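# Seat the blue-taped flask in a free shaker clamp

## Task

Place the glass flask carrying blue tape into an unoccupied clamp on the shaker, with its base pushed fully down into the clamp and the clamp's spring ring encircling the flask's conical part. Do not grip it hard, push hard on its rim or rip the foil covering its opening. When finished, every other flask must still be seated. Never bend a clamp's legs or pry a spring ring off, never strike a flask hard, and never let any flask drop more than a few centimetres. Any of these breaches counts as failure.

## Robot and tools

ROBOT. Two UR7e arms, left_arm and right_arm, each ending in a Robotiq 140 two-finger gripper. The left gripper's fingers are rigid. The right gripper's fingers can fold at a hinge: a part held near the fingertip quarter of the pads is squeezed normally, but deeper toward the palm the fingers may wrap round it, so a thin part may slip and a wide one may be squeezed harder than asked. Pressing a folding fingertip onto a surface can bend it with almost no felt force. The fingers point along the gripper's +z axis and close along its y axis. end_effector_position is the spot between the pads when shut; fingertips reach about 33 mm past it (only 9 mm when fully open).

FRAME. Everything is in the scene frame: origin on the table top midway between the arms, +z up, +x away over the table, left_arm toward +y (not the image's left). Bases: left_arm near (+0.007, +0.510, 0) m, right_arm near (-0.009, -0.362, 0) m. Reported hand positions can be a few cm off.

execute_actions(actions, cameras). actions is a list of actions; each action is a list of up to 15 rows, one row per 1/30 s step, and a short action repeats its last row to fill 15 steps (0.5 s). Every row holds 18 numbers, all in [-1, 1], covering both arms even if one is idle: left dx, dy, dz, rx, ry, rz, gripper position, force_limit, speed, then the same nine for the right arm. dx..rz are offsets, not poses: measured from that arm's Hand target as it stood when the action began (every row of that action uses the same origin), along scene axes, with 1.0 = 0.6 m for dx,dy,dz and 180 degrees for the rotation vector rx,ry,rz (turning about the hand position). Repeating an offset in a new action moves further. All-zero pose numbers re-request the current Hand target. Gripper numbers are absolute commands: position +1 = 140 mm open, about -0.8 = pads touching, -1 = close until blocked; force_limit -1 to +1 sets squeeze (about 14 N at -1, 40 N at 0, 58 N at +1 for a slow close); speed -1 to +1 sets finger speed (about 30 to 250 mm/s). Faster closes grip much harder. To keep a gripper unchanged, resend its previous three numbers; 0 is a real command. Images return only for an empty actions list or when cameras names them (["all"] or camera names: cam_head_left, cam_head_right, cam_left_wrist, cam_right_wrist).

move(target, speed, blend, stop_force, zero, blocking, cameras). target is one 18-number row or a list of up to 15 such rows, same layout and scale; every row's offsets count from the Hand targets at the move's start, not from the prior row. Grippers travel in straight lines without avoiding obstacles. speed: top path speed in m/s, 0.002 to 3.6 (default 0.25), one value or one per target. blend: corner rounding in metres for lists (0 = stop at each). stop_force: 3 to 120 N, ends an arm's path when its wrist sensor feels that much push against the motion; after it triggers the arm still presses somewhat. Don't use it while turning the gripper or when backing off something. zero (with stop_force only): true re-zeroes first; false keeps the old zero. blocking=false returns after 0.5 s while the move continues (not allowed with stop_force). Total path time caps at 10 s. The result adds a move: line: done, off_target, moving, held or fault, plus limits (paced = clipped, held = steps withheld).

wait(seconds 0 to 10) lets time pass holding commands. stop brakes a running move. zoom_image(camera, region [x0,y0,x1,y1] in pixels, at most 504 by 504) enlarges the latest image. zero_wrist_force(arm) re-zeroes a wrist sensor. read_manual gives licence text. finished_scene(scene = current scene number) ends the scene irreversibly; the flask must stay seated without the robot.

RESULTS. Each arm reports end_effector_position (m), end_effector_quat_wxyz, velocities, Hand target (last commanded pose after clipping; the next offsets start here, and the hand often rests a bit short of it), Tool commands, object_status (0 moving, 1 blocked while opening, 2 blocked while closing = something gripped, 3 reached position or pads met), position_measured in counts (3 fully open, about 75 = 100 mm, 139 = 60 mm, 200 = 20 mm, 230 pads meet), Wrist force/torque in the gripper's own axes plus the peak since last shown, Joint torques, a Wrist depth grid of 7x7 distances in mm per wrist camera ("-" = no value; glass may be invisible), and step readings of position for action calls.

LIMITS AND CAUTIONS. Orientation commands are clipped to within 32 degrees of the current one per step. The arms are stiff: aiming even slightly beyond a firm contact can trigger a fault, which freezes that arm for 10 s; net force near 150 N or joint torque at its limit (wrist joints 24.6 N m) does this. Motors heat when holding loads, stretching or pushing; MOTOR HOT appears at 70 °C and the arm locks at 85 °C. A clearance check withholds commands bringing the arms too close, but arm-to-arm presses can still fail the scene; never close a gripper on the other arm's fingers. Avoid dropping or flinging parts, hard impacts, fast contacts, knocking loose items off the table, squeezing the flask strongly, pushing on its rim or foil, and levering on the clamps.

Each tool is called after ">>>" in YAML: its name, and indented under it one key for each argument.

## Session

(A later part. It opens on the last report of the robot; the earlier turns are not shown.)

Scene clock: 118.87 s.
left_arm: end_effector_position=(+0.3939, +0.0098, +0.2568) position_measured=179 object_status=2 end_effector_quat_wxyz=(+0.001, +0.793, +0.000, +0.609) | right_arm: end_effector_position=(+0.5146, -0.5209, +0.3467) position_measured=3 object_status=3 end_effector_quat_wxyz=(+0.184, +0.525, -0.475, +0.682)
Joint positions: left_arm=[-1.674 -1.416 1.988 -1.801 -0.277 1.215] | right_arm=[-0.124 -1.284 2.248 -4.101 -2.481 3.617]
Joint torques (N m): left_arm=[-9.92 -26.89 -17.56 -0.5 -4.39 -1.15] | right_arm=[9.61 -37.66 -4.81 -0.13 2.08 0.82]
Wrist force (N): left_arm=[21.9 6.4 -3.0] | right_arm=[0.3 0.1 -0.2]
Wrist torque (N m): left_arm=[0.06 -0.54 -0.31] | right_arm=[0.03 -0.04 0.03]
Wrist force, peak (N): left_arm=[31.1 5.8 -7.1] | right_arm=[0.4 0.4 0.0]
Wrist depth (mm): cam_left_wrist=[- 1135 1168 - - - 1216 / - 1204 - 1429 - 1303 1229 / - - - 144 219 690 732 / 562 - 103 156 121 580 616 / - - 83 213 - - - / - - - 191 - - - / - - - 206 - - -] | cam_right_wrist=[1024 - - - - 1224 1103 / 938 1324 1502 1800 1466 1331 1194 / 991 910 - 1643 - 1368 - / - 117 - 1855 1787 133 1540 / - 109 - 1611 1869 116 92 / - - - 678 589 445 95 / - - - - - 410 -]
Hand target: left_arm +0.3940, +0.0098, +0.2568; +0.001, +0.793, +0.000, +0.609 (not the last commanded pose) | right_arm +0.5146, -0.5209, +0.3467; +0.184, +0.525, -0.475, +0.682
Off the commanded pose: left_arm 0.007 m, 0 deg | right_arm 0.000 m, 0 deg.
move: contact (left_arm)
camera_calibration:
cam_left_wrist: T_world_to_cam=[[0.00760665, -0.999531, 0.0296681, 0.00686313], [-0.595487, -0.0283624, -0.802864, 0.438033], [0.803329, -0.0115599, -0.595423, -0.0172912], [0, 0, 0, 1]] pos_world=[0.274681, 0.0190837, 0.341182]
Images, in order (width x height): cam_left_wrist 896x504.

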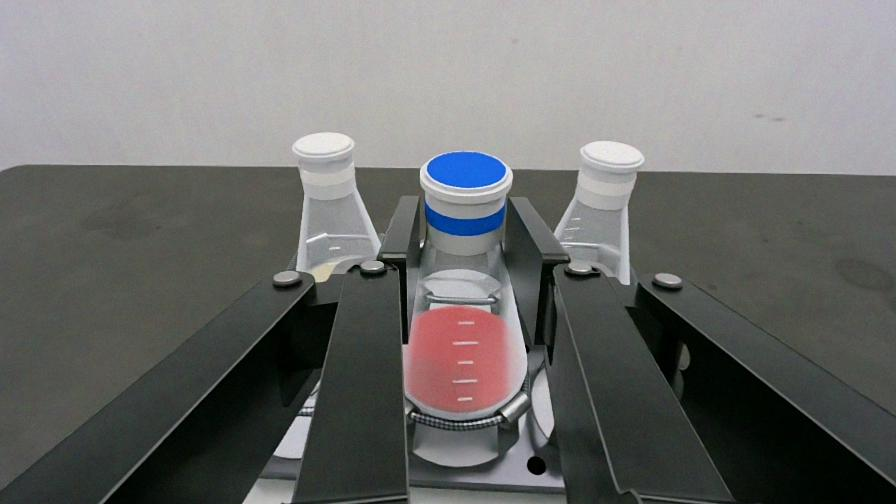

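>>> move:
  target: [0,-0.0013,-0.03,0,0,0,-1,-1,-1,0,0,0,0,0,0,1,1,1]
  speed: 0.01
  stop_force: 25
  cameras: ["cam_left_wrist"]

>>> zoom_image:
  camera: "cam_left_wrist"
  region: [380, 240, 560, 480]

Scene clock: 121.40 s.
left_arm: end_effector_position=(+0.3940, +0.0095, +0.2551) position_measured=179 object_status=2 end_effector_quat_wxyz=(+0.001, +0.793, +0.000, +0.610) | right_arm: end_effector_position=(+0.5146, -0.5209, +0.3467) position_measured=3 object_status=3 end_effector_quat_wxyz=(+0.184, +0.525, -0.475, +0.682)
Joint positions: left_arm=[-1.674 -1.414 1.99 -1.806 -0.276 1.215] | right_arm=[-0.124 -1.284 2.248 -4.101 -2.481 3.617]
Joint torques (N m): left_arm=[-2.25 -20.3 -12.81 -0.33 -9.18 -0.99] | right_arm=[10.46 -36.6 -5.99 -0.11 1.92 1.04]
Wrist force (N): left_arm=[36.8 5.3 -3.2] | right_arm=[0.3 0.1 -0.2]
Wrist torque (N m): left_arm=[0.13 -0.42 -0.22] | right_arm=[0.00 -0.05 0.03]
Wrist force, peak (N): left_arm=[51.1 3.3 -9.8] | right_arm=[0.3 0.5 -0.1]
Wrist depth (mm): cam_left_wrist=[- - 1242 - - - - / 1114 1268 - - - 1296 1235 / 728 - 226 145 235 773 748 / - - 102 154 137 580 - / - - 83 227 - 490 - / - - - 193 - - - / - - - - - - -] | cam_right_wrist=[1012 1296 1600 - 1475 1218 1123 / 968 - - 1700 1484 1331 - / 938 - - 1883 1338 1560 - / - 117 - 1787 - 133 1368 / - 109 1530 1762 1800 116 92 / - - 1689 - - - 94 / - 1033 - - 483 - -]
Hand target: left_arm +0.3940, +0.0096, +0.2550; +0.001, +0.793, +0.000, +0.609 (not the last commanded pose) | right_arm +0.5146, -0.5209, +0.3467; +0.184, +0.525, -0.475, +0.682
Off the commanded pose: left_arm 0.016 m, 0 deg | right_arm 0.000 m, 0 deg.
move: contact (left_arm)
camera_calibration:
cam_left_wrist: T_world_to_cam=[[0.00737946, -0.999521, 0.0300676, 0.00664392], [-0.594981, -0.0285556, -0.803232, 0.43657], [0.803706, -0.0119623, -0.594907, -0.0186386], [0, 0, 0, 1]] pos_world=[0.274682, 0.0188843, 0.339379]
Images, in order (width x height): cam_left_wrist 896x504.

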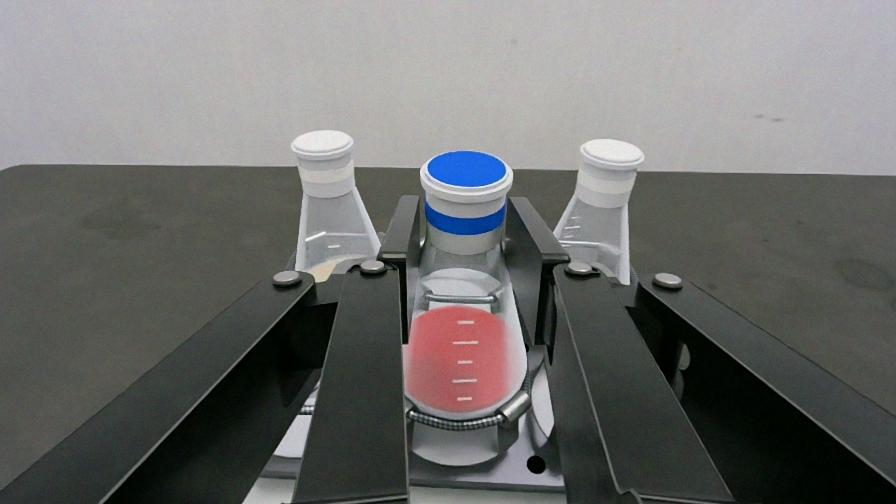

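Scaled by 2.100 from the camera's 896x504 image, which has a finer 1280x720 frame.

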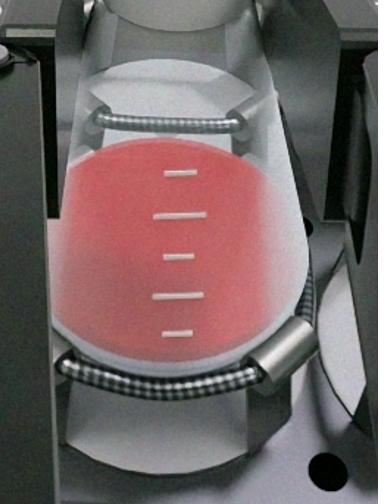

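>>> move:
  target: [0.0025,-0.002,-0.03,0,0,0,-1,-1,-1,0,0,0,0,0,0,1,1,1]
  speed: 0.008
  stop_force: 20
  cameras: ["cam_left_wrist"]

>>> zoom_image:
  camera: "cam_left_wrist"
  region: [380, 240, 560, 480]

Scene clock: 125.07 s.
left_arm: end_effector_position=(+0.3945, +0.0089, +0.2541) position_measured=179 object_status=2 end_effector_quat_wxyz=(+0.002, +0.791, +0.000, +0.611) | right_arm: end_effector_position=(+0.5146, -0.5209, +0.3467) position_measured=3 object_status=3 end_effector_quat_wxyz=(+0.184, +0.525, -0.475, +0.682)
Joint positions: left_arm=[-1.674 -1.41 1.993 -1.814 -0.271 1.216] | right_arm=[-0.124 -1.284 2.248 -4.101 -2.481 3.617]
Joint torques (N m): left_arm=[-18.51 -17.22 -13.26 0.42 -9.93 -1.66] | right_arm=[9.93 -35.86 -4.75 -0.14 1.97 1.15]
Wrist force (N): left_arm=[44.5 -1.9 -4.7] | right_arm=[0.1 0.0 -0.1]
Wrist torque (N m): left_arm=[0.35 -0.43 -0.02] | right_arm=[0.00 0.00 0.04]
Wrist force, peak (N): left_arm=[55.2 -5.5 -11.8] | right_arm=[0.5 0.4 -0.1]
Wrist depth (mm): cam_left_wrist=[- 1210 1151 1303 1282 - - / - - 1180 - - 1282 1119 / 768 692 224 147 234 - - / 554 - 103 160 136 590 614 / - - 83 212 - 492 - / - - - 192 - - - / - - - 206 - - -] | cam_right_wrist=[- - 1540 - 1666 1139 1065 / - 1224 1432 - 1502 1338 1237 / - - 1432 - - - 1289 / 924 117 1309 - - 133 1424 / - 109 1160 1737 1689 116 92 / - - - - - 452 94 / - - - - - 422 -]
Hand target: left_arm +0.3944, +0.0090, +0.2538; +0.002, +0.792, +0.000, +0.611 (not the last commanded pose) | right_arm +0.5146, -0.5209, +0.3467; +0.184, +0.525, -0.475, +0.682
Off the commanded pose: left_arm 0.017 m, 0 deg | right_arm 0.000 m, 0 deg.
move: contact (left_arm)
camera_calibration:
cam_left_wrist: T_world_to_cam=[[0.005479, -0.999512, 0.0307372, 0.00659066], [-0.591162, -0.0280288, -0.806066, 0.435358], [0.806534, -0.0137542, -0.591027, -0.0217668], [0, 0, 0, 1]] pos_world=[0.274887, 0.0184906, 0.33786]
Images, in order (width x height): cam_left_wrist 896x504.

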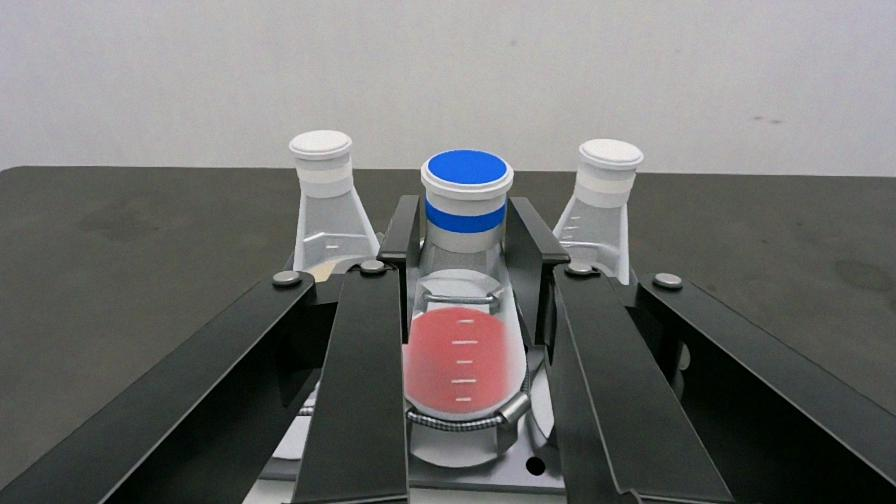

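Scaled by 2.100 from the camera's 896x504 image, which has a finer 1280x720 frame.

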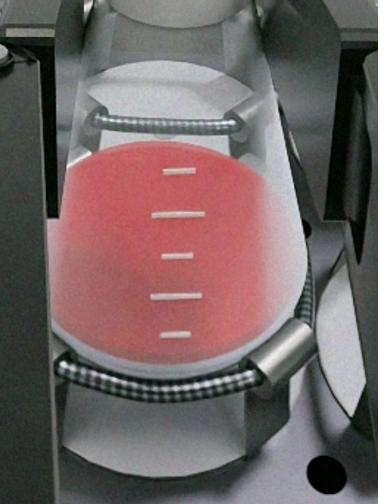

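>>> move:
  target:
    - [0,0,0,0,0,0,-1,-1,-1,-0.176,0.368,-0.078,-0.1917,-0.0574,0.7986,1,1,1]
    - [0,0,0,0,0,0,-1,-1,-1,-0.176,0.5515,-0.161,-0.1917,-0.0574,0.7986,1,1,1]
  blend: [0.03,0]
  speed: 0.3
  cameras: ["cam_right_wrist","cam_left_wrist","cam_head_right"]

>>> zoom_image:
  camera: "cam_right_wrist"
  region: [350, 150, 600, 350]

Scene clock: 137.30 s.
left_arm: end_effector_position=(+0.3945, +0.0089, +0.2541) position_measured=179 object_status=2 end_effector_quat_wxyz=(+0.002, +0.791, +0.000, +0.611) | right_arm: end_effector_position=(+0.4820, -0.4526, +0.3316) position_measured=3 object_status=3 end_effector_quat_wxyz=(-0.045, +0.628, -0.192, +0.753)
Joint positions: left_arm=[-1.674 -1.41 1.993 -1.814 -0.271 1.216] | right_arm=[-0.898 -1.353 2.762 -4.721 -0.953 3.597]
Joint torques (N m): left_arm=[-18.05 -17.16 -12.58 -0.81 -9.94 -1.81] | right_arm=[-0.14 -29.07 -12.29 -2.17 -2.65 -2.1]
Wrist force (N): left_arm=[44.6 -1.7 -4.4] | right_arm=[-0.1 -0.3 -0.3]
Wrist torque (N m): left_arm=[0.43 -0.45 -0.03] | right_arm=[-0.02 0.03 0.02]
Wrist force, peak (N): left_arm=[44.7 -1.9 -4.5] | right_arm=[-0.7 2.3 -1.4]
Wrist depth (mm): cam_left_wrist=[- - - - - - - / - 1318 - - 1282 - - / 734 - 226 145 224 - - / 559 - 113 154 121 - 548 / - - 83 213 - - 474 / - - - 192 - - - / - - - 202 - - -] | cam_right_wrist=[- - - 1166 - - 1560 / 1177 - - - 1189 - 1530 / 1103 1144 - 1166 1324 - 1502 / - 117 - 1368 1383 133 1550 / - 109 1275 - - 116 92 / - - 1249 - - - 94 / - - - - - - -]
Hand target: left_arm +0.3944, +0.0090, +0.2538; +0.002, +0.792, +0.000, +0.611 | right_arm +0.4820, -0.4528, +0.3317; -0.044, +0.628, -0.192, +0.753 (not the last commanded pose)
Off the commanded pose: left_arm 0.000 m, 0 deg | right_arm 0.285 m, 104 deg.
move: held (right_arm; a check stopped the path); path passed 0 of 2 targets; limits=held
pose unreachable (right arm): on one or more control steps of this call, first in action 0 (counted from 0), this arm could not follow its commanded pose, so it was not sent that pose on those steps. It may still have moved: this result reports where it is.
cause: moving toward the commanded pose would bring two parts of the arm too close to each other (joints 3 (elbow) to 5 (wrist 2) lie between them).
camera_calibration:
cam_left_wrist: T_world_to_cam=[[0.005479, -0.999512, 0.0307372, 0.00659066], [-0.591162, -0.0280288, -0.806066, 0.435358], [0.806534, -0.0137542, -0.591027, -0.0217668], [0, 0, 0, 1]] pos_world=[0.274887, 0.0184906, 0.33786]
cam_right_wrist: T_world_to_cam=[[-0.201892, -0.920122, -0.335582, -0.203683], [-0.126949, 0.364332, -0.922576, 0.534667], [0.971145, -0.143659, -0.190365, -0.323439], [0, 0, 0, 1]] pos_world=[0.34086, -0.428674, 0.363347]
Images, in order (width x height): cam_head_right 896x504, cam_left_wrist 896x504, cam_right_wrist 896x504.

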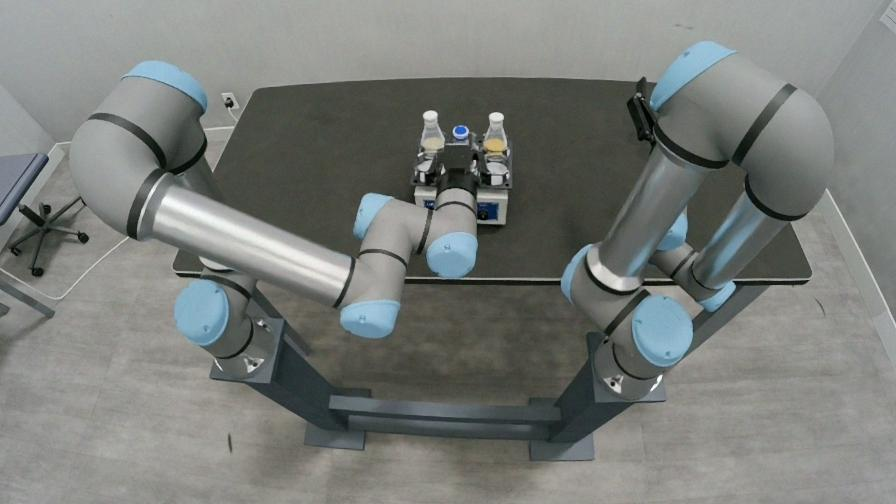

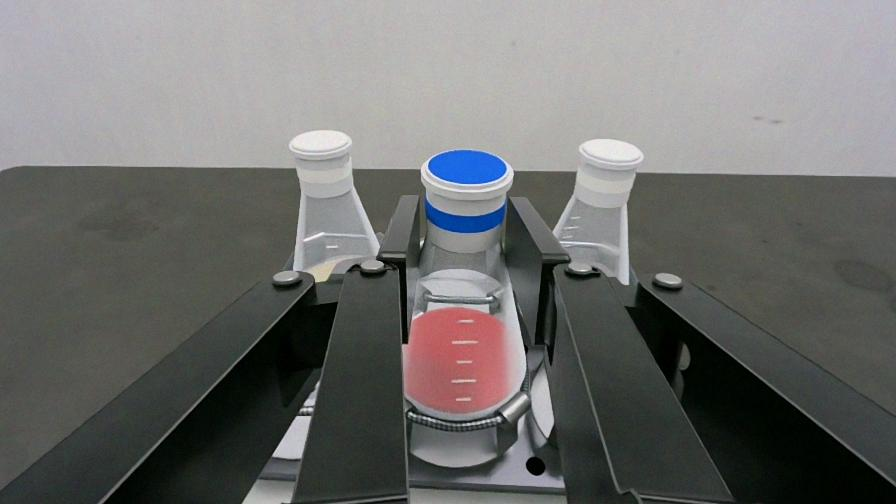

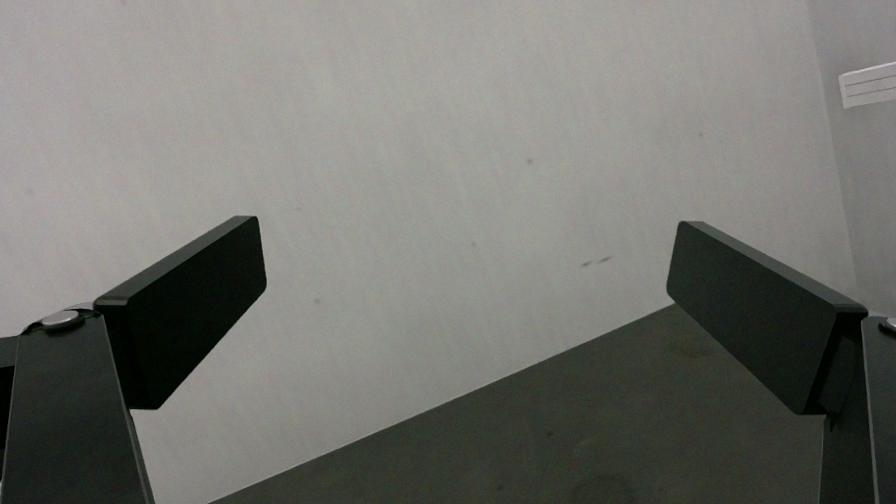

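Scaled by 2.016 from the camera's 896x504 image, which has a finer 1280x720 frame.

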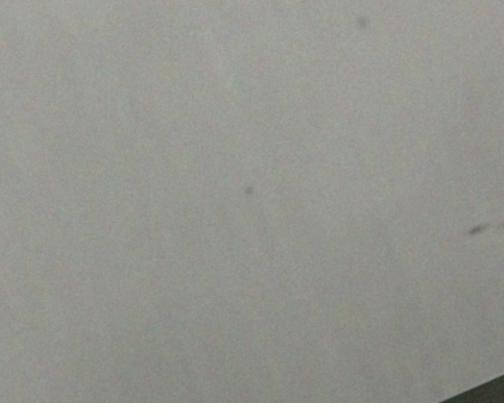

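>>> move:
  target:
    - [0,0,0,0,0,0,-1,-1,-1,0.297,0.03,0.08,0,0,0,1,1,1]
    - [0,0,0,0,0,0,-1,-1,-1,0.23,0.1,0.08,-0.1322,-0.0406,0.5599,1,1,1]
  blend: [0.03,0]
  speed: 0.3
  cameras: ["cam_right_wrist","cam_head_right"]

Scene clock: 143.67 s.
left_arm: end_effector_position=(+0.3945, +0.0089, +0.2541) position_measured=179 object_status=2 end_effector_quat_wxyz=(+0.002, +0.791, +0.000, +0.611) | right_arm: end_effector_position=(+0.6201, -0.3927, +0.3797) position_measured=3 object_status=3 end_effector_quat_wxyz=(+0.500, -0.500, -0.499, -0.500)
Joint positions: left_arm=[-1.674 -1.41 1.993 -1.814 -0.271 1.216] | right_arm=[-0.721 -0.747 0.676 -6.211 -0.685 6.283]
Joint torques (N m): left_arm=[-19.73 -17.52 -12.71 -0.81 -9.96 -1.57] | right_arm=[-9.98 -57.85 -27.71 0.72 -1.36 -0.57]
Wrist force (N): left_arm=[44.3 -1.6 -4.6] | right_arm=[0.0 -1.1 -0.7]
Wrist torque (N m): left_arm=[0.44 -0.44 -0.03] | right_arm=[-0.21 -0.02 0.00]
Wrist force, peak (N): left_arm=[44.9 -1.8 -4.5] | right_arm=[-0.4 0.8 -3.4]
Wrist depth (mm): cam_left_wrist=[- 1325 - - - - - / 1371 1325 1242 - - - - / - - - 147 - - 748 / - - 113 150 137 - 602 / - - 83 213 - - 471 / - - - 192 - - - / - - - 203 - - -] | cam_right_wrist=[760 816 - - 4014 1560 1177 / 633 935 - - 2881 1991 - / 506 945 2986 2847 - 1654 1155 / 3354 127 547 - - 142 1069 / - 109 554 - - 116 92 / - 513 512 - - - 94 / - 522 548 - - - -]
Hand target: left_arm +0.3944, +0.0090, +0.2538; +0.002, +0.792, +0.000, +0.611 | right_arm +0.6200, -0.3928, +0.3797; +0.500, -0.500, -0.499, -0.500
Off the commanded pose: left_arm 0.000 m, 0 deg | right_arm 0.000 m, 0 deg.
move: done
camera_calibration:
cam_right_wrist: T_world_to_cam=[[0.999551, -0.0269671, 0.0130248, -0.631085], [0.00327441, -0.333898, -0.942604, 0.227288], [0.0297683, 0.942223, -0.33366, 0.624859], [0, 0, 0, 1]] pos_world=[0.611456, -0.529884, 0.430952]
Images, in order (width x height): cam_head_right 896x504, cam_right_wrist 896x504.

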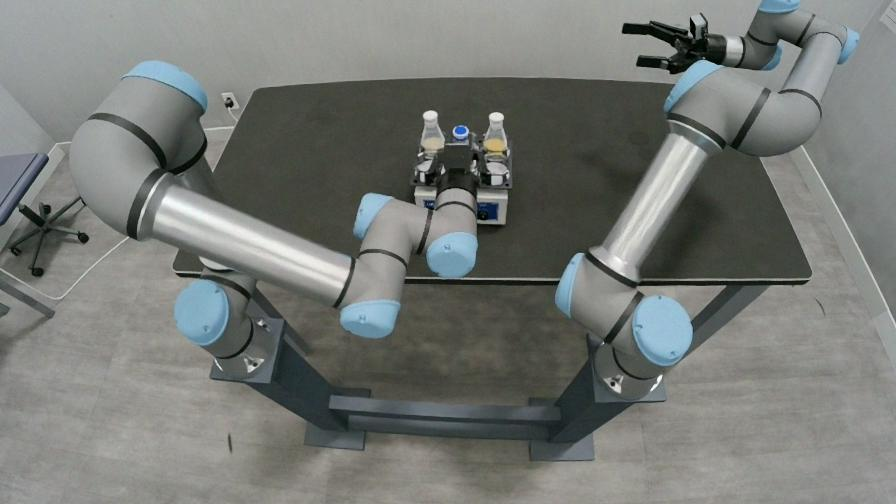

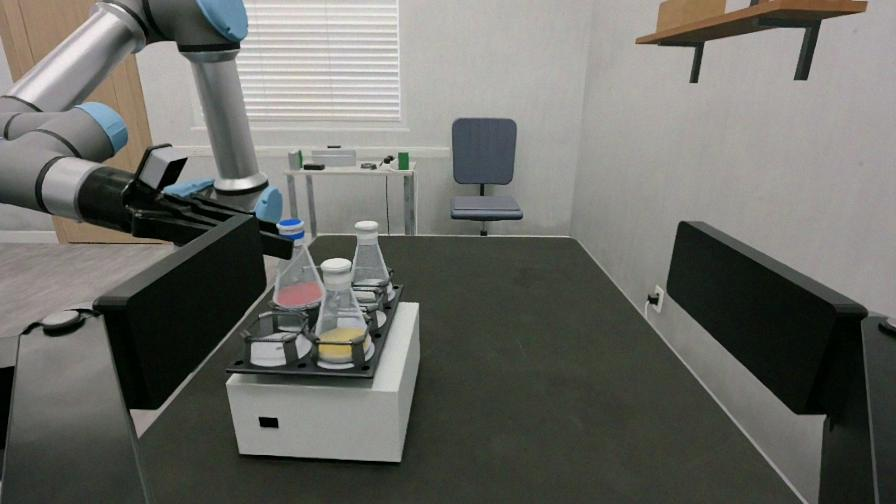

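>>> zoom_image:
  camera: "cam_right_wrist"
  region: [230, 210, 420, 390]

Scaled by 2.653 from the camera's 896x504 image, which has a finer 1280x720 frame.

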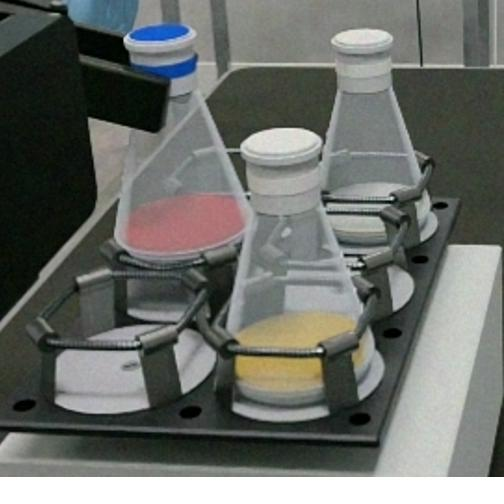

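>>> move:
  target: [0,0,0,0,0,0,-1,-1,-1,-0.25,0.15,-0.15,0,0,0,1,1,1]
  speed: 0.3
  cameras: ["cam_right_wrist","cam_left_wrist"]

>>> zoom_image:
  camera: "cam_right_wrist"
  region: [300, 150, 560, 400]

Scene clock: 147.30 s.
left_arm: end_effector_position=(+0.3945, +0.0089, +0.2541) position_measured=179 object_status=2 end_effector_quat_wxyz=(+0.002, +0.791, +0.000, +0.611) | right_arm: end_effector_position=(+0.4715, -0.3026, +0.2909) position_measured=3 object_status=3 end_effector_quat_wxyz=(+0.620, -0.347, -0.362, -0.604)
Joint positions: left_arm=[-1.674 -1.41 1.993 -1.814 -0.271 1.216] | right_arm=[-0.695 -0.818 1.55 -6.285 -0.84 5.737]
Joint torques (N m): left_arm=[-18.64 -17.87 -13.65 -0.71 -10.02 -1.52] | right_arm=[-6.76 -59.3 -12.31 3.13 0.67 -0.75]
Wrist force (N): left_arm=[44.4 -1.8 -4.4] | right_arm=[-0.3 -1.9 -1.4]
Wrist torque (N m): left_arm=[0.39 -0.44 -0.03] | right_arm=[-0.33 0.13 -0.01]
Wrist force, peak (N): left_arm=[44.7 -1.9 -4.6] | right_arm=[-4.7 -3.7 -0.5]
Wrist depth (mm): cam_left_wrist=[1129 - - 1151 1192 1282 1204 / 1186 - 1340 - - 1289 1282 / 670 - 227 146 233 - 753 / - - 292 152 137 - 593 / - - 83 213 - - 491 / - - - 192 - - - / - - - 208 - - -] | cam_right_wrist=[- - 3887 2881 - - - / - 2633 3887 4014 3767 2148 - / 3309 827 900 - - - 1177 / 436 127 856 - 3498 143 - / - 109 421 414 - 116 92 / - 878 830 531 3099 - 94 / - 836 392 338 341 - -]
Hand target: left_arm +0.3944, +0.0090, +0.2538; +0.002, +0.792, +0.000, +0.611 | right_arm +0.4700, -0.3028, +0.2897; +0.500, -0.500, -0.499, -0.500
Off the commanded pose: left_arm 0.000 m, 0 deg | right_arm 0.002 m, 30 deg.
joint sent to its limit (right arm) — joint 4 (wrist 1), lower limit. The joint targets are off in orientation, not in position.
move: off_target (right_arm)
camera_calibration:
cam_left_wrist: T_world_to_cam=[[0.005479, -0.999512, 0.0307372, 0.00659066], [-0.591162, -0.0280288, -0.806066, 0.435358], [0.806534, -0.0137542, -0.591027, -0.0217668], [0, 0, 0, 1]] pos_world=[0.274887, 0.0184906, 0.33786]
cam_right_wrist: T_world_to_cam=[[0.999981, 0.000162368, 0.00610869, -0.469016], [0.005982, 0.178189, -0.983978, 0.33992], [-0.00124827, 0.983996, 0.178185, 0.393184], [0, 0, 0, 1]] pos_world=[0.467464, -0.447385, 0.26728]
Images, in order (width x height): cam_left_wrist 896x504, cam_right_wrist 896x504.

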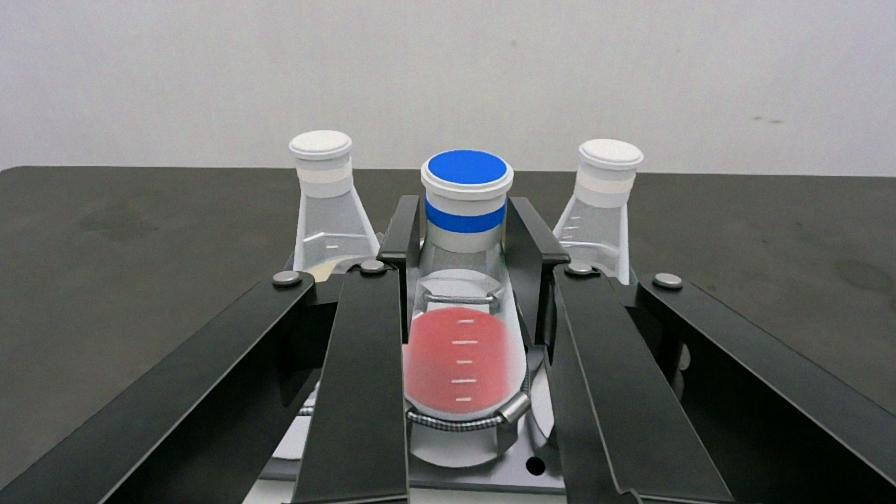

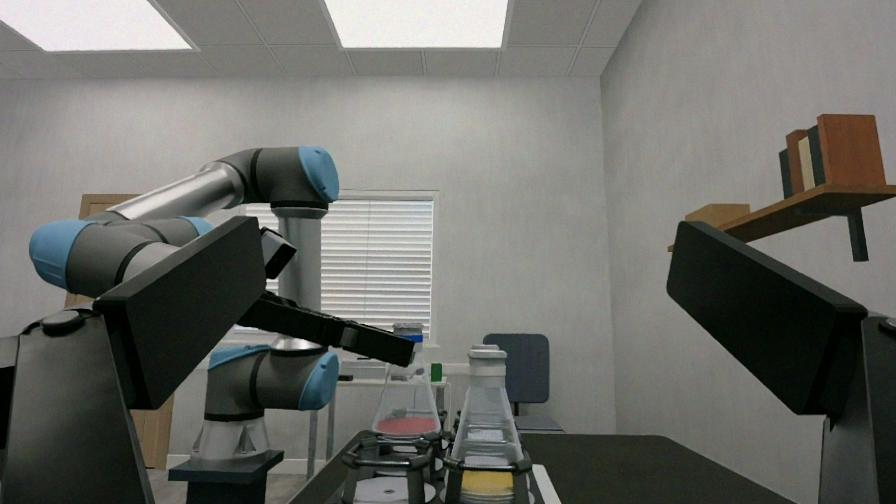

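Scaled by 1.938 from the camera's 896x504 image, which has a finer 1280x720 frame.

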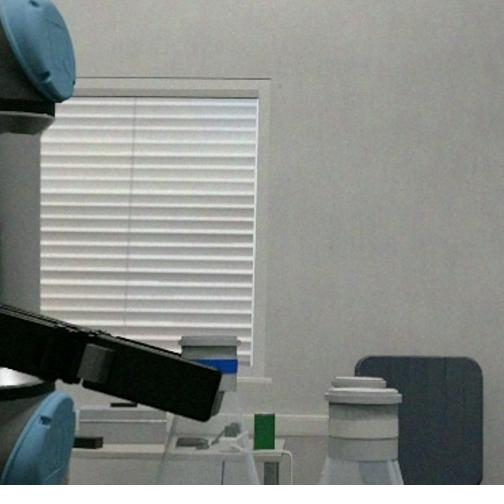

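>>> zoom_image:
  camera: "cam_right_wrist"
  region: [320, 310, 560, 504]

Scaled by 2.100 from the camera's 896x504 image, which has a finer 1280x720 frame.

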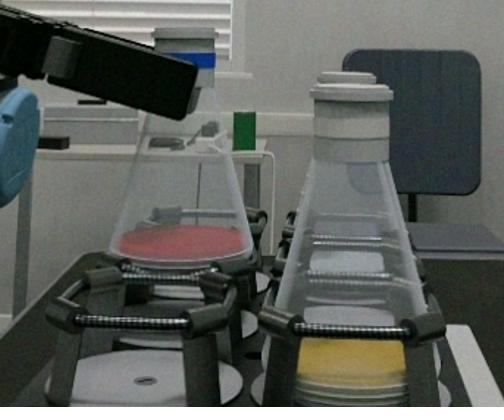

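>>> zoom_image:
  camera: "cam_right_wrist"
  region: [350, 390, 460, 500]

Scaled by 4.582 from the camera's 896x504 image, which has a finer 1280x720 frame.

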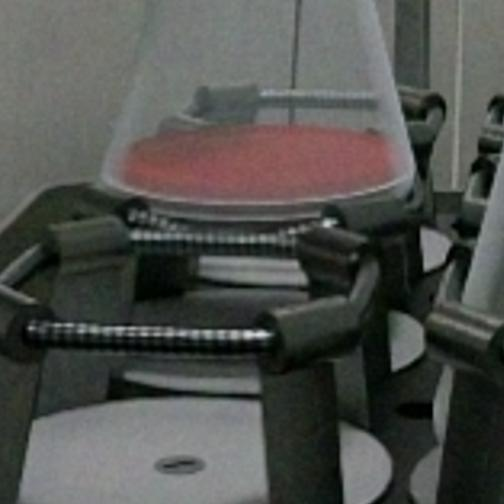

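>>> move:
  target: [0,0,0,0,0,0,-1,-1,-1,-0.09,0.07,-0.05,0.15,0,0,1,1,1]
  speed: 0.2
  cameras: ["cam_right_wrist"]

>>> zoom_image:
  camera: "cam_right_wrist"
  region: [340, 330, 540, 504]

Scene clock: 170.00 s.
left_arm: end_effector_position=(+0.3945, +0.0089, +0.2541) position_measured=179 object_status=2 end_effector_quat_wxyz=(+0.002, +0.791, +0.000, +0.611) | right_arm: end_effector_position=(+0.4301, -0.2683, +0.2689) position_measured=3 object_status=3 end_effector_quat_wxyz=(+0.651, -0.287, -0.287, -0.641)
Joint positions: left_arm=[-1.674 -1.41 1.993 -1.814 -0.271 1.216] | right_arm=[-0.631 -0.728 1.738 -6.282 -0.913 5.519]
Joint torques (N m): left_arm=[-18.68 -17.49 -11.8 -0.96 -10.02 -1.39] | right_arm=[0.89 -45.82 -6.32 3.46 -1.3 -0.83]
Wrist force (N): left_arm=[44.0 -1.6 -4.5] | right_arm=[-1.8 -1.8 -1.8]
Wrist torque (N m): left_arm=[0.41 -0.44 -0.03] | right_arm=[-0.28 0.47 -0.07]
Wrist force, peak (N): left_arm=[44.7 -1.8 -4.5] | right_arm=[-13.7 -5.8 -0.2]
Wrist depth (mm): cam_left_wrist=[- - 1325 - 1229 1151 1296 / - - - - - 1268 1340 / 768 723 225 146 219 - 1348 / - - 290 150 121 - - / - - 83 214 - - - / - - - 188 - - - / - - - - - - -] | cam_right_wrist=[- - - - 2721 - - / - - - - 3401 - 1249 / - - 4150 - - 1749 1206 / - 117 856 - - 142 1189 / - 109 816 - - 116 92 / - 3061 758 370 - - 94 / - 775 763 2267 2424 - -]
Hand target: left_arm +0.3944, +0.0090, +0.2538; +0.002, +0.792, +0.000, +0.611 | right_arm +0.4301, -0.2683, +0.2689; +0.651, -0.287, -0.287, -0.641 (not the last commanded pose)
Tool commands: left_gripper/position=-1.0 left_gripper/force_limit=-1.0 left_gripper/speed=-1.0 right_gripper/position=+1.0 right_gripper/force_limit=+1.0 right_gripper/speed=+1.0
Off the commanded pose: left_arm 0.000 m, 0 deg | right_arm 0.018 m, 15 deg.
FORCE FAULT: contact force on the right arm reached its limit, and that arm stopped. The contact can be on any part of that arm, not only on its tool. That arm's remaining commands of this call were not run. That arm is still stopped at the end of this call. That arm stays stopped for about 10 more seconds. Until then a move that you send moves the other arm only, and its call returns only when the move has ended. Once the stop has ended, the next robot result says so. If the stop ends while you think or write, that arm runs what you send next, counted from a new Hand target: where the arm stands when the stop ends. While its stop runs, that arm takes no new command, but its gripper still runs the gripper command that each later call begins with. Until it ends, the stop uses up actions while you think or wait. An arm that is not stopped still takes commands.
move: fault (right_arm)
camera_calibration:
cam_right_wrist: T_world_to_cam=[[0.999784, -0.0161473, -0.0130799, -0.426599], [-0.0058884, 0.383499, -0.923523, 0.356359], [0.0199285, 0.9234, 0.383321, 0.282759], [0, 0, 0, 1]] pos_world=[0.42297, -0.404651, 0.215139]
Images, in order (width x height): cam_right_wrist 896x504.

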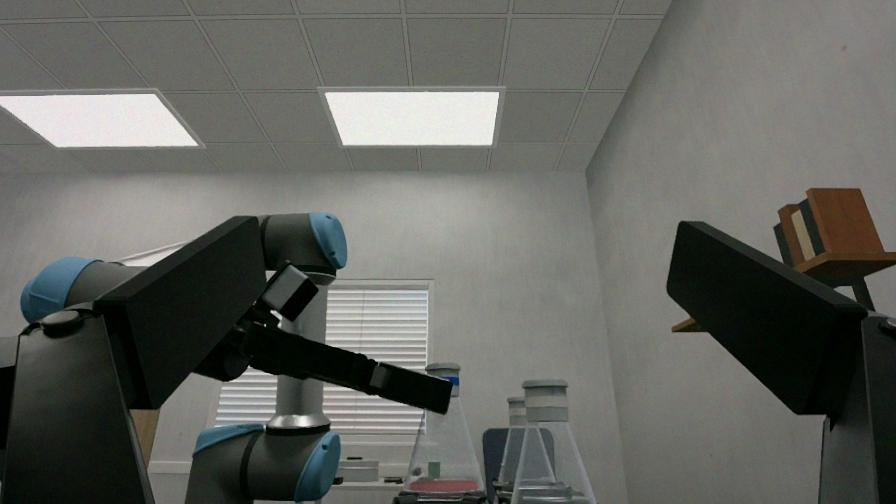

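Scaled by 2.520 from the camera's 896x504 image, which has a finer 1280x720 frame.

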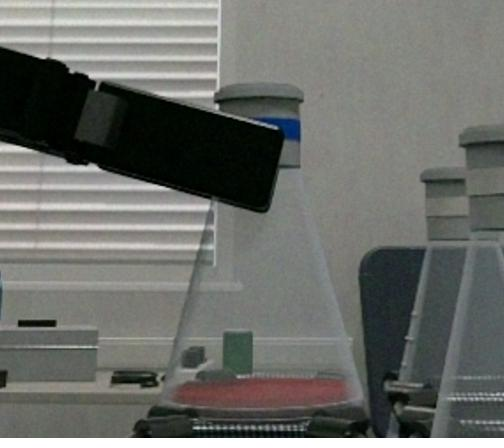

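>>> wait:
  seconds: 10

>>> move:
  target: [0,0,0,0,0,0,-1,-1,-1,0,-0.02,0.12,0,0,0,1,1,1]
  speed: 0.1
  cameras: ["cam_right_wrist","cam_head_left"]

>>> zoom_image:
  camera: "cam_right_wrist"
  region: [340, 330, 540, 504]

Scene clock: 181.57 s.
left_arm: end_effector_position=(+0.3945, +0.0089, +0.2541) position_measured=179 object_status=2 end_effector_quat_wxyz=(+0.002, +0.791, +0.000, +0.611) | right_arm: end_effector_position=(+0.4301, -0.2683, +0.2689) position_measured=3 object_status=3 end_effector_quat_wxyz=(+0.651, -0.287, -0.287, -0.641)
Joint positions: left_arm=[-1.674 -1.41 1.993 -1.814 -0.271 1.216] | right_arm=[-0.631 -0.728 1.738 -6.282 -0.913 5.519]
Joint torques (N m): left_arm=[-18.8 -16.42 -11.72 -1.01 -10.02 -1.07] | right_arm=[0.42 -46.3 -5.83 3.26 -1.28 -0.92]
Wrist force (N): left_arm=[44.5 -1.8 -4.5] | right_arm=[-1.5 -1.7 -1.8]
Wrist torque (N m): left_arm=[0.40 -0.45 -0.03] | right_arm=[-0.27 0.41 -0.08]
Wrist force, peak (N): left_arm=[44.9 -1.6 -4.7] | right_arm=[-1.9 -1.8 -2.0]
Wrist depth (mm): cam_left_wrist=[- - 1163 1223 1093 1119 1146 / - - - - - - - / - 690 226 146 239 - 725 / - 554 112 150 137 - 641 / - - 83 219 - - 454 / - - - 188 - - - / - - - 204 - - -] | cam_right_wrist=[- 2186 - - 2751 2024 - / - - - - 2605 - 1530 / - 2524 - 2691 - - 1249 / - 123 841 - - 133 1206 / - 109 433 2950 - 116 92 / - 430 790 3354 2950 - 95 / - 785 763 2847 2814 - -]
Hand target: left_arm +0.3944, +0.0090, +0.2538; +0.002, +0.792, +0.000, +0.611 | right_arm +0.4301, -0.2683, +0.2689; +0.651, -0.287, -0.287, -0.641 (not the last commanded pose)
Tool commands: left_gripper/position=-1.0 left_gripper/force_limit=-1.0 left_gripper/speed=-1.0 right_gripper/position=+1.0 right_gripper/force_limit=+1.0 right_gripper/speed=+1.0
Off the commanded pose: left_arm 0.000 m, 0 deg | right_arm 0.018 m, 15 deg.
FORCE FAULT, CONTINUED: the right arm's stop, for the force fault that an earlier result reported, is over. The rest of the stop counts as 19 of the actions that you can send in this scene. That arm's target is now where it stood when the stop ended, not its last command. That arm accepts commands again.
wait: 10.00 s; at rest from the start

Scene clock: 182.73 s.
left_arm: end_effector_position=(+0.3945, +0.0089, +0.2541) position_measured=179 object_status=2 end_effector_quat_wxyz=(+0.002, +0.791, +0.000, +0.611) | right_arm: end_effector_position=(+0.4301, -0.2804, +0.3409) position_measured=3 object_status=3 end_effector_quat_wxyz=(+0.651, -0.287, -0.287, -0.641)
Joint positions: left_arm=[-1.674 -1.41 1.993 -1.814 -0.271 1.216] | right_arm=[-0.654 -0.865 1.733 -6.156 -0.925 5.543]
Joint torques (N m): left_arm=[-18.5 -17.32 -11.98 -0.98 -9.86 -1.03] | right_arm=[11.06 -38.37 -1.05 3.38 1.04 -2.12]
Wrist force (N): left_arm=[44.7 -1.8 -4.5] | right_arm=[-1.6 -1.7 -2.0]
Wrist torque (N m): left_arm=[0.40 -0.48 -0.03] | right_arm=[-0.27 0.43 -0.06]
Wrist force, peak (N): left_arm=[44.7 -1.8 -4.5] | right_arm=[-3.3 -1.8 -2.4]
Wrist depth (mm): cam_left_wrist=[- - - - - - - / - - - - 1581 1262 1255 / 780 - 230 148 239 810 1379 / - - 113 148 138 - - / 457 - 83 213 - - - / - - - 192 - - - / - - - 212 - - -] | cam_right_wrist=[2577 2267 2605 3023 2401 - 1898 / - 2310 - - - - 1432 / 3887 - - 4452 2751 1991 1590 / 4296 117 878 - - 142 1230 / - 109 803 - - 123 92 / - 363 790 - - 2246 94 / - 372 348 369 2246 - -]
Hand target: left_arm +0.3944, +0.0090, +0.2538; +0.002, +0.792, +0.000, +0.611 | right_arm +0.4301, -0.2803, +0.3409; +0.651, -0.287, -0.287, -0.641
Off the commanded pose: left_arm 0.000 m, 0 deg | right_arm 0.000 m, 0 deg.
move: done
camera_calibration:
cam_right_wrist: T_world_to_cam=[[0.999788, -0.0161698, -0.0127624, -0.425955], [-0.00558907, 0.383379, -0.923574, 0.427332], [0.0198269, 0.923449, 0.383208, 0.266429], [0, 0, 0, 1]] pos_world=[0.422971, -0.416752, 0.287139]
Images, in order (width x height): cam_head_left 896x504, cam_right_wrist 896x504.

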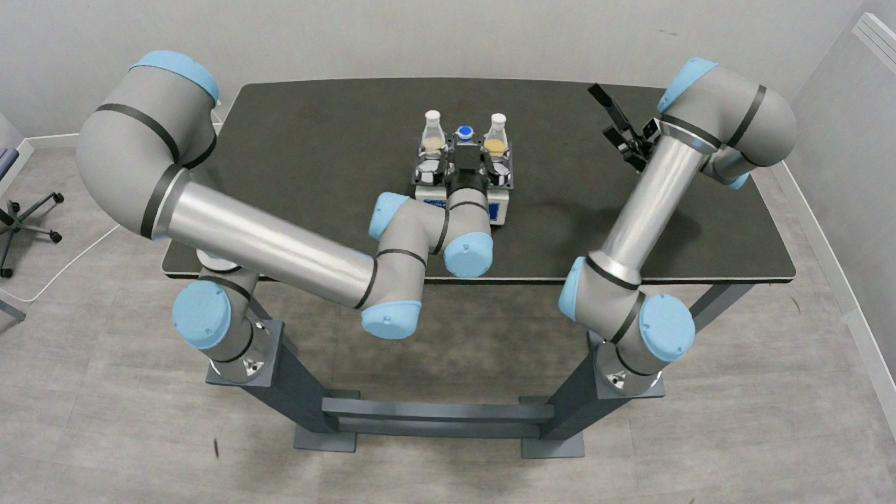

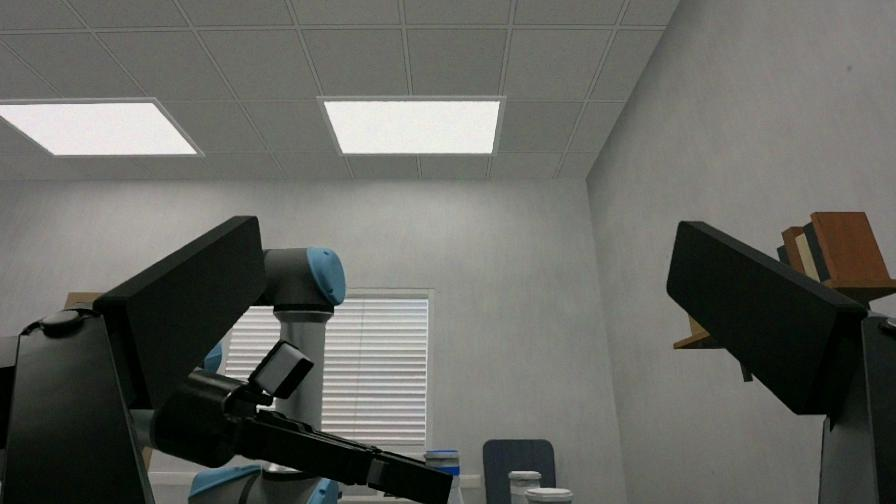

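Scaled by 2.520 from the camera's 896x504 image, which has a finer 1280x720 frame.

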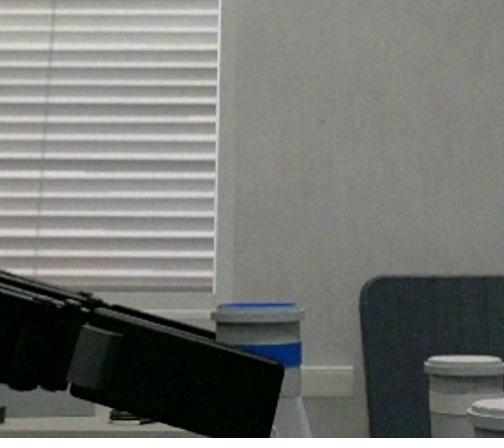

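>>> execute_actions:
  actions: []

>>> zoom_image:
  camera: "cam_right_wrist"
  region: [230, 300, 530, 504]

>>> zoom_image:
  camera: "cam_left_wrist"
  region: [360, 260, 560, 480]

Scene clock: 186.80 s.
left_arm: end_effector_position=(+0.3945, +0.0089, +0.2541) position_measured=179 object_status=2 end_effector_quat_wxyz=(+0.002, +0.791, +0.000, +0.611) | right_arm: end_effector_position=(+0.4301, -0.2803, +0.3409) position_measured=3 object_status=3 end_effector_quat_wxyz=(+0.651, -0.287, -0.287, -0.641)
Joint positions: left_arm=[-1.674 -1.41 1.993 -1.814 -0.271 1.216] | right_arm=[-0.653 -0.865 1.733 -6.155 -0.925 5.543]
Joint velocities: within noise
Joint torques (N m): left_arm=[-18.65 -17.79 -12.4 -0.79 -9.74 -1.03] | right_arm=[12.39 -29.09 -0.89 4.96 1.65 -1.78]
Wrist force (N): left_arm=[43.4 -1.6 -4.5] | right_arm=[-1.8 -1.6 -1.9]
Wrist torque (N m): left_arm=[0.38 -0.44 -0.03] | right_arm=[-0.25 0.45 -0.05]
Wrist force, peak (N): left_arm=[44.9 -1.8 -4.5] | right_arm=[-1.8 -1.6 -2.2]
Wrist depth (mm): cam_left_wrist=[1242 - - - - 1151 1068 / 1262 - - - - 1242 - / - - - 147 227 - - / - 521 112 154 138 - - / 466 - 83 213 - - 472 / - - - 192 - - - / - - - 202 - - -] | cam_right_wrist=[2524 - 2782 2577 2040 - 1432 / 2986 3710 3061 - 2661 2751 1282 / 3222 - 4150 3023 - 2288 - / - 118 904 - - 133 1194 / - 109 856 - 2751 116 92 / - 365 798 - - - 94 / - 744 362 399 3826 2633 -]
Hand target: left_arm +0.3944, +0.0090, +0.2538; +0.002, +0.792, +0.000, +0.611 | right_arm +0.4301, -0.2803, +0.3409; +0.651, -0.287, -0.287, -0.641
Tool commands: left_gripper/position=-1.0 left_gripper/force_limit=-1.0 left_gripper/speed=-1.0 right_gripper/position=+1.0 right_gripper/force_limit=+1.0 right_gripper/speed=+1.0
Off the commanded pose: left_arm 0.000 m, 0 deg | right_arm 0.000 m, 0 deg.
camera_calibration:
cam_left_wrist: T_world_to_cam=[[0.005479, -0.999512, 0.0307372, 0.00659066], [-0.591162, -0.0280288, -0.806066, 0.435358], [0.806534, -0.0137542, -0.591027, -0.0217668], [0, 0, 0, 1]] pos_world=[0.274887, 0.0184906, 0.33786]
cam_right_wrist: T_world_to_cam=[[0.999784, -0.0161473, -0.0130799, -0.425851], [-0.0058884, 0.383499, -0.923523, 0.427455], [0.0199285, 0.9234, 0.383321, 0.26624], [0, 0, 0, 1]] pos_world=[0.42297, -0.416651, 0.287139]

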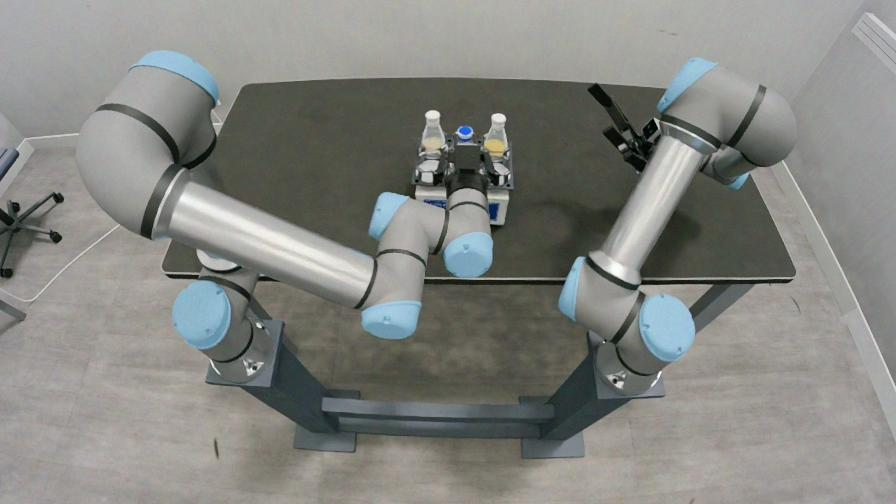

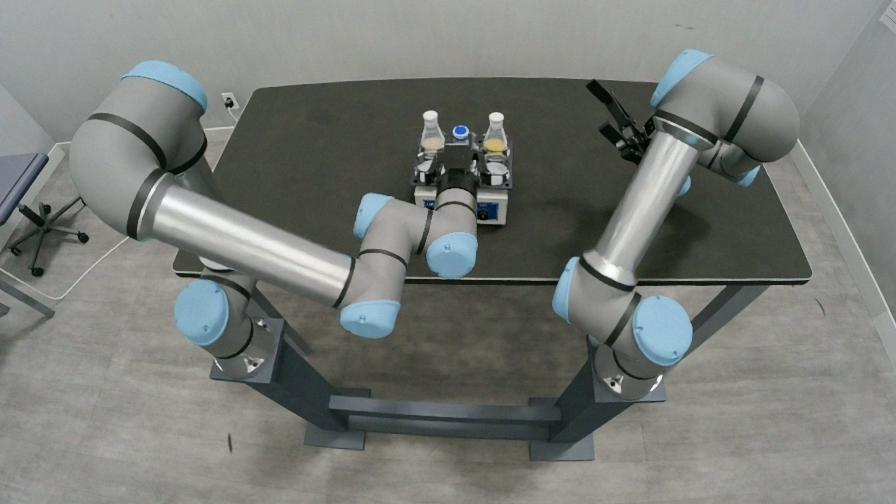

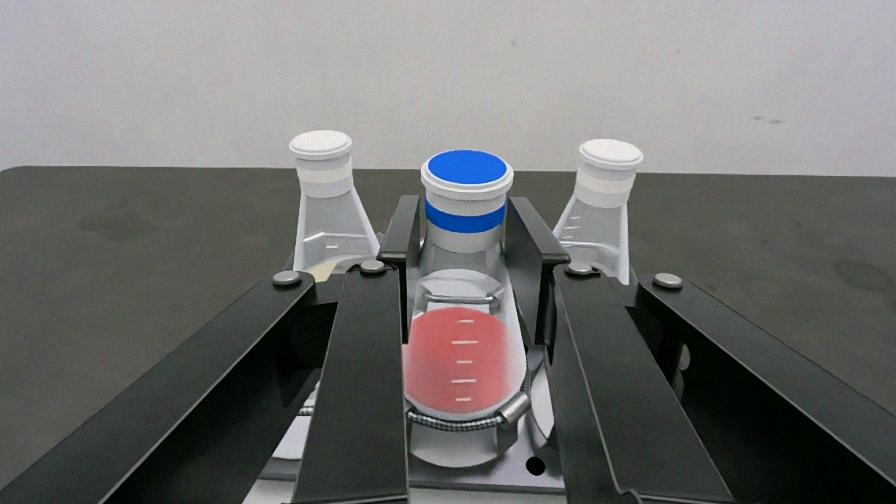

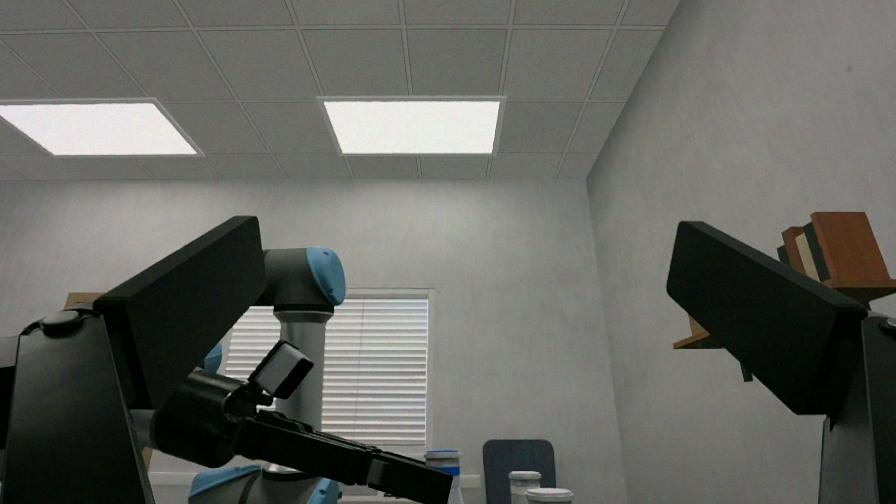

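Scaled by 1.680 from the camera's 896x504 image, which has a finer 1280x720 frame.

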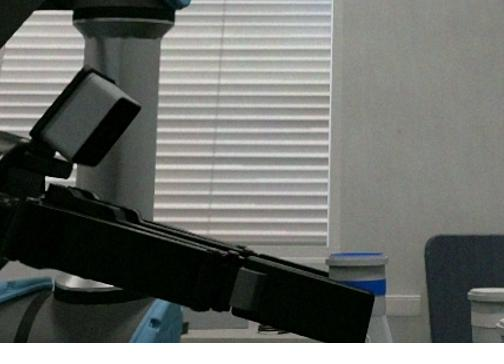

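Scaled by 2.291 from the camera's 896x504 image, which has a finer 1280x720 frame.

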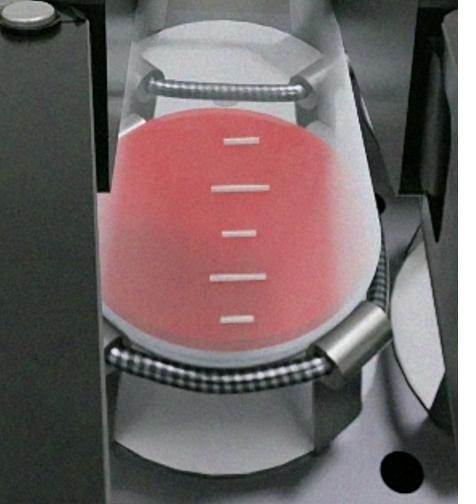

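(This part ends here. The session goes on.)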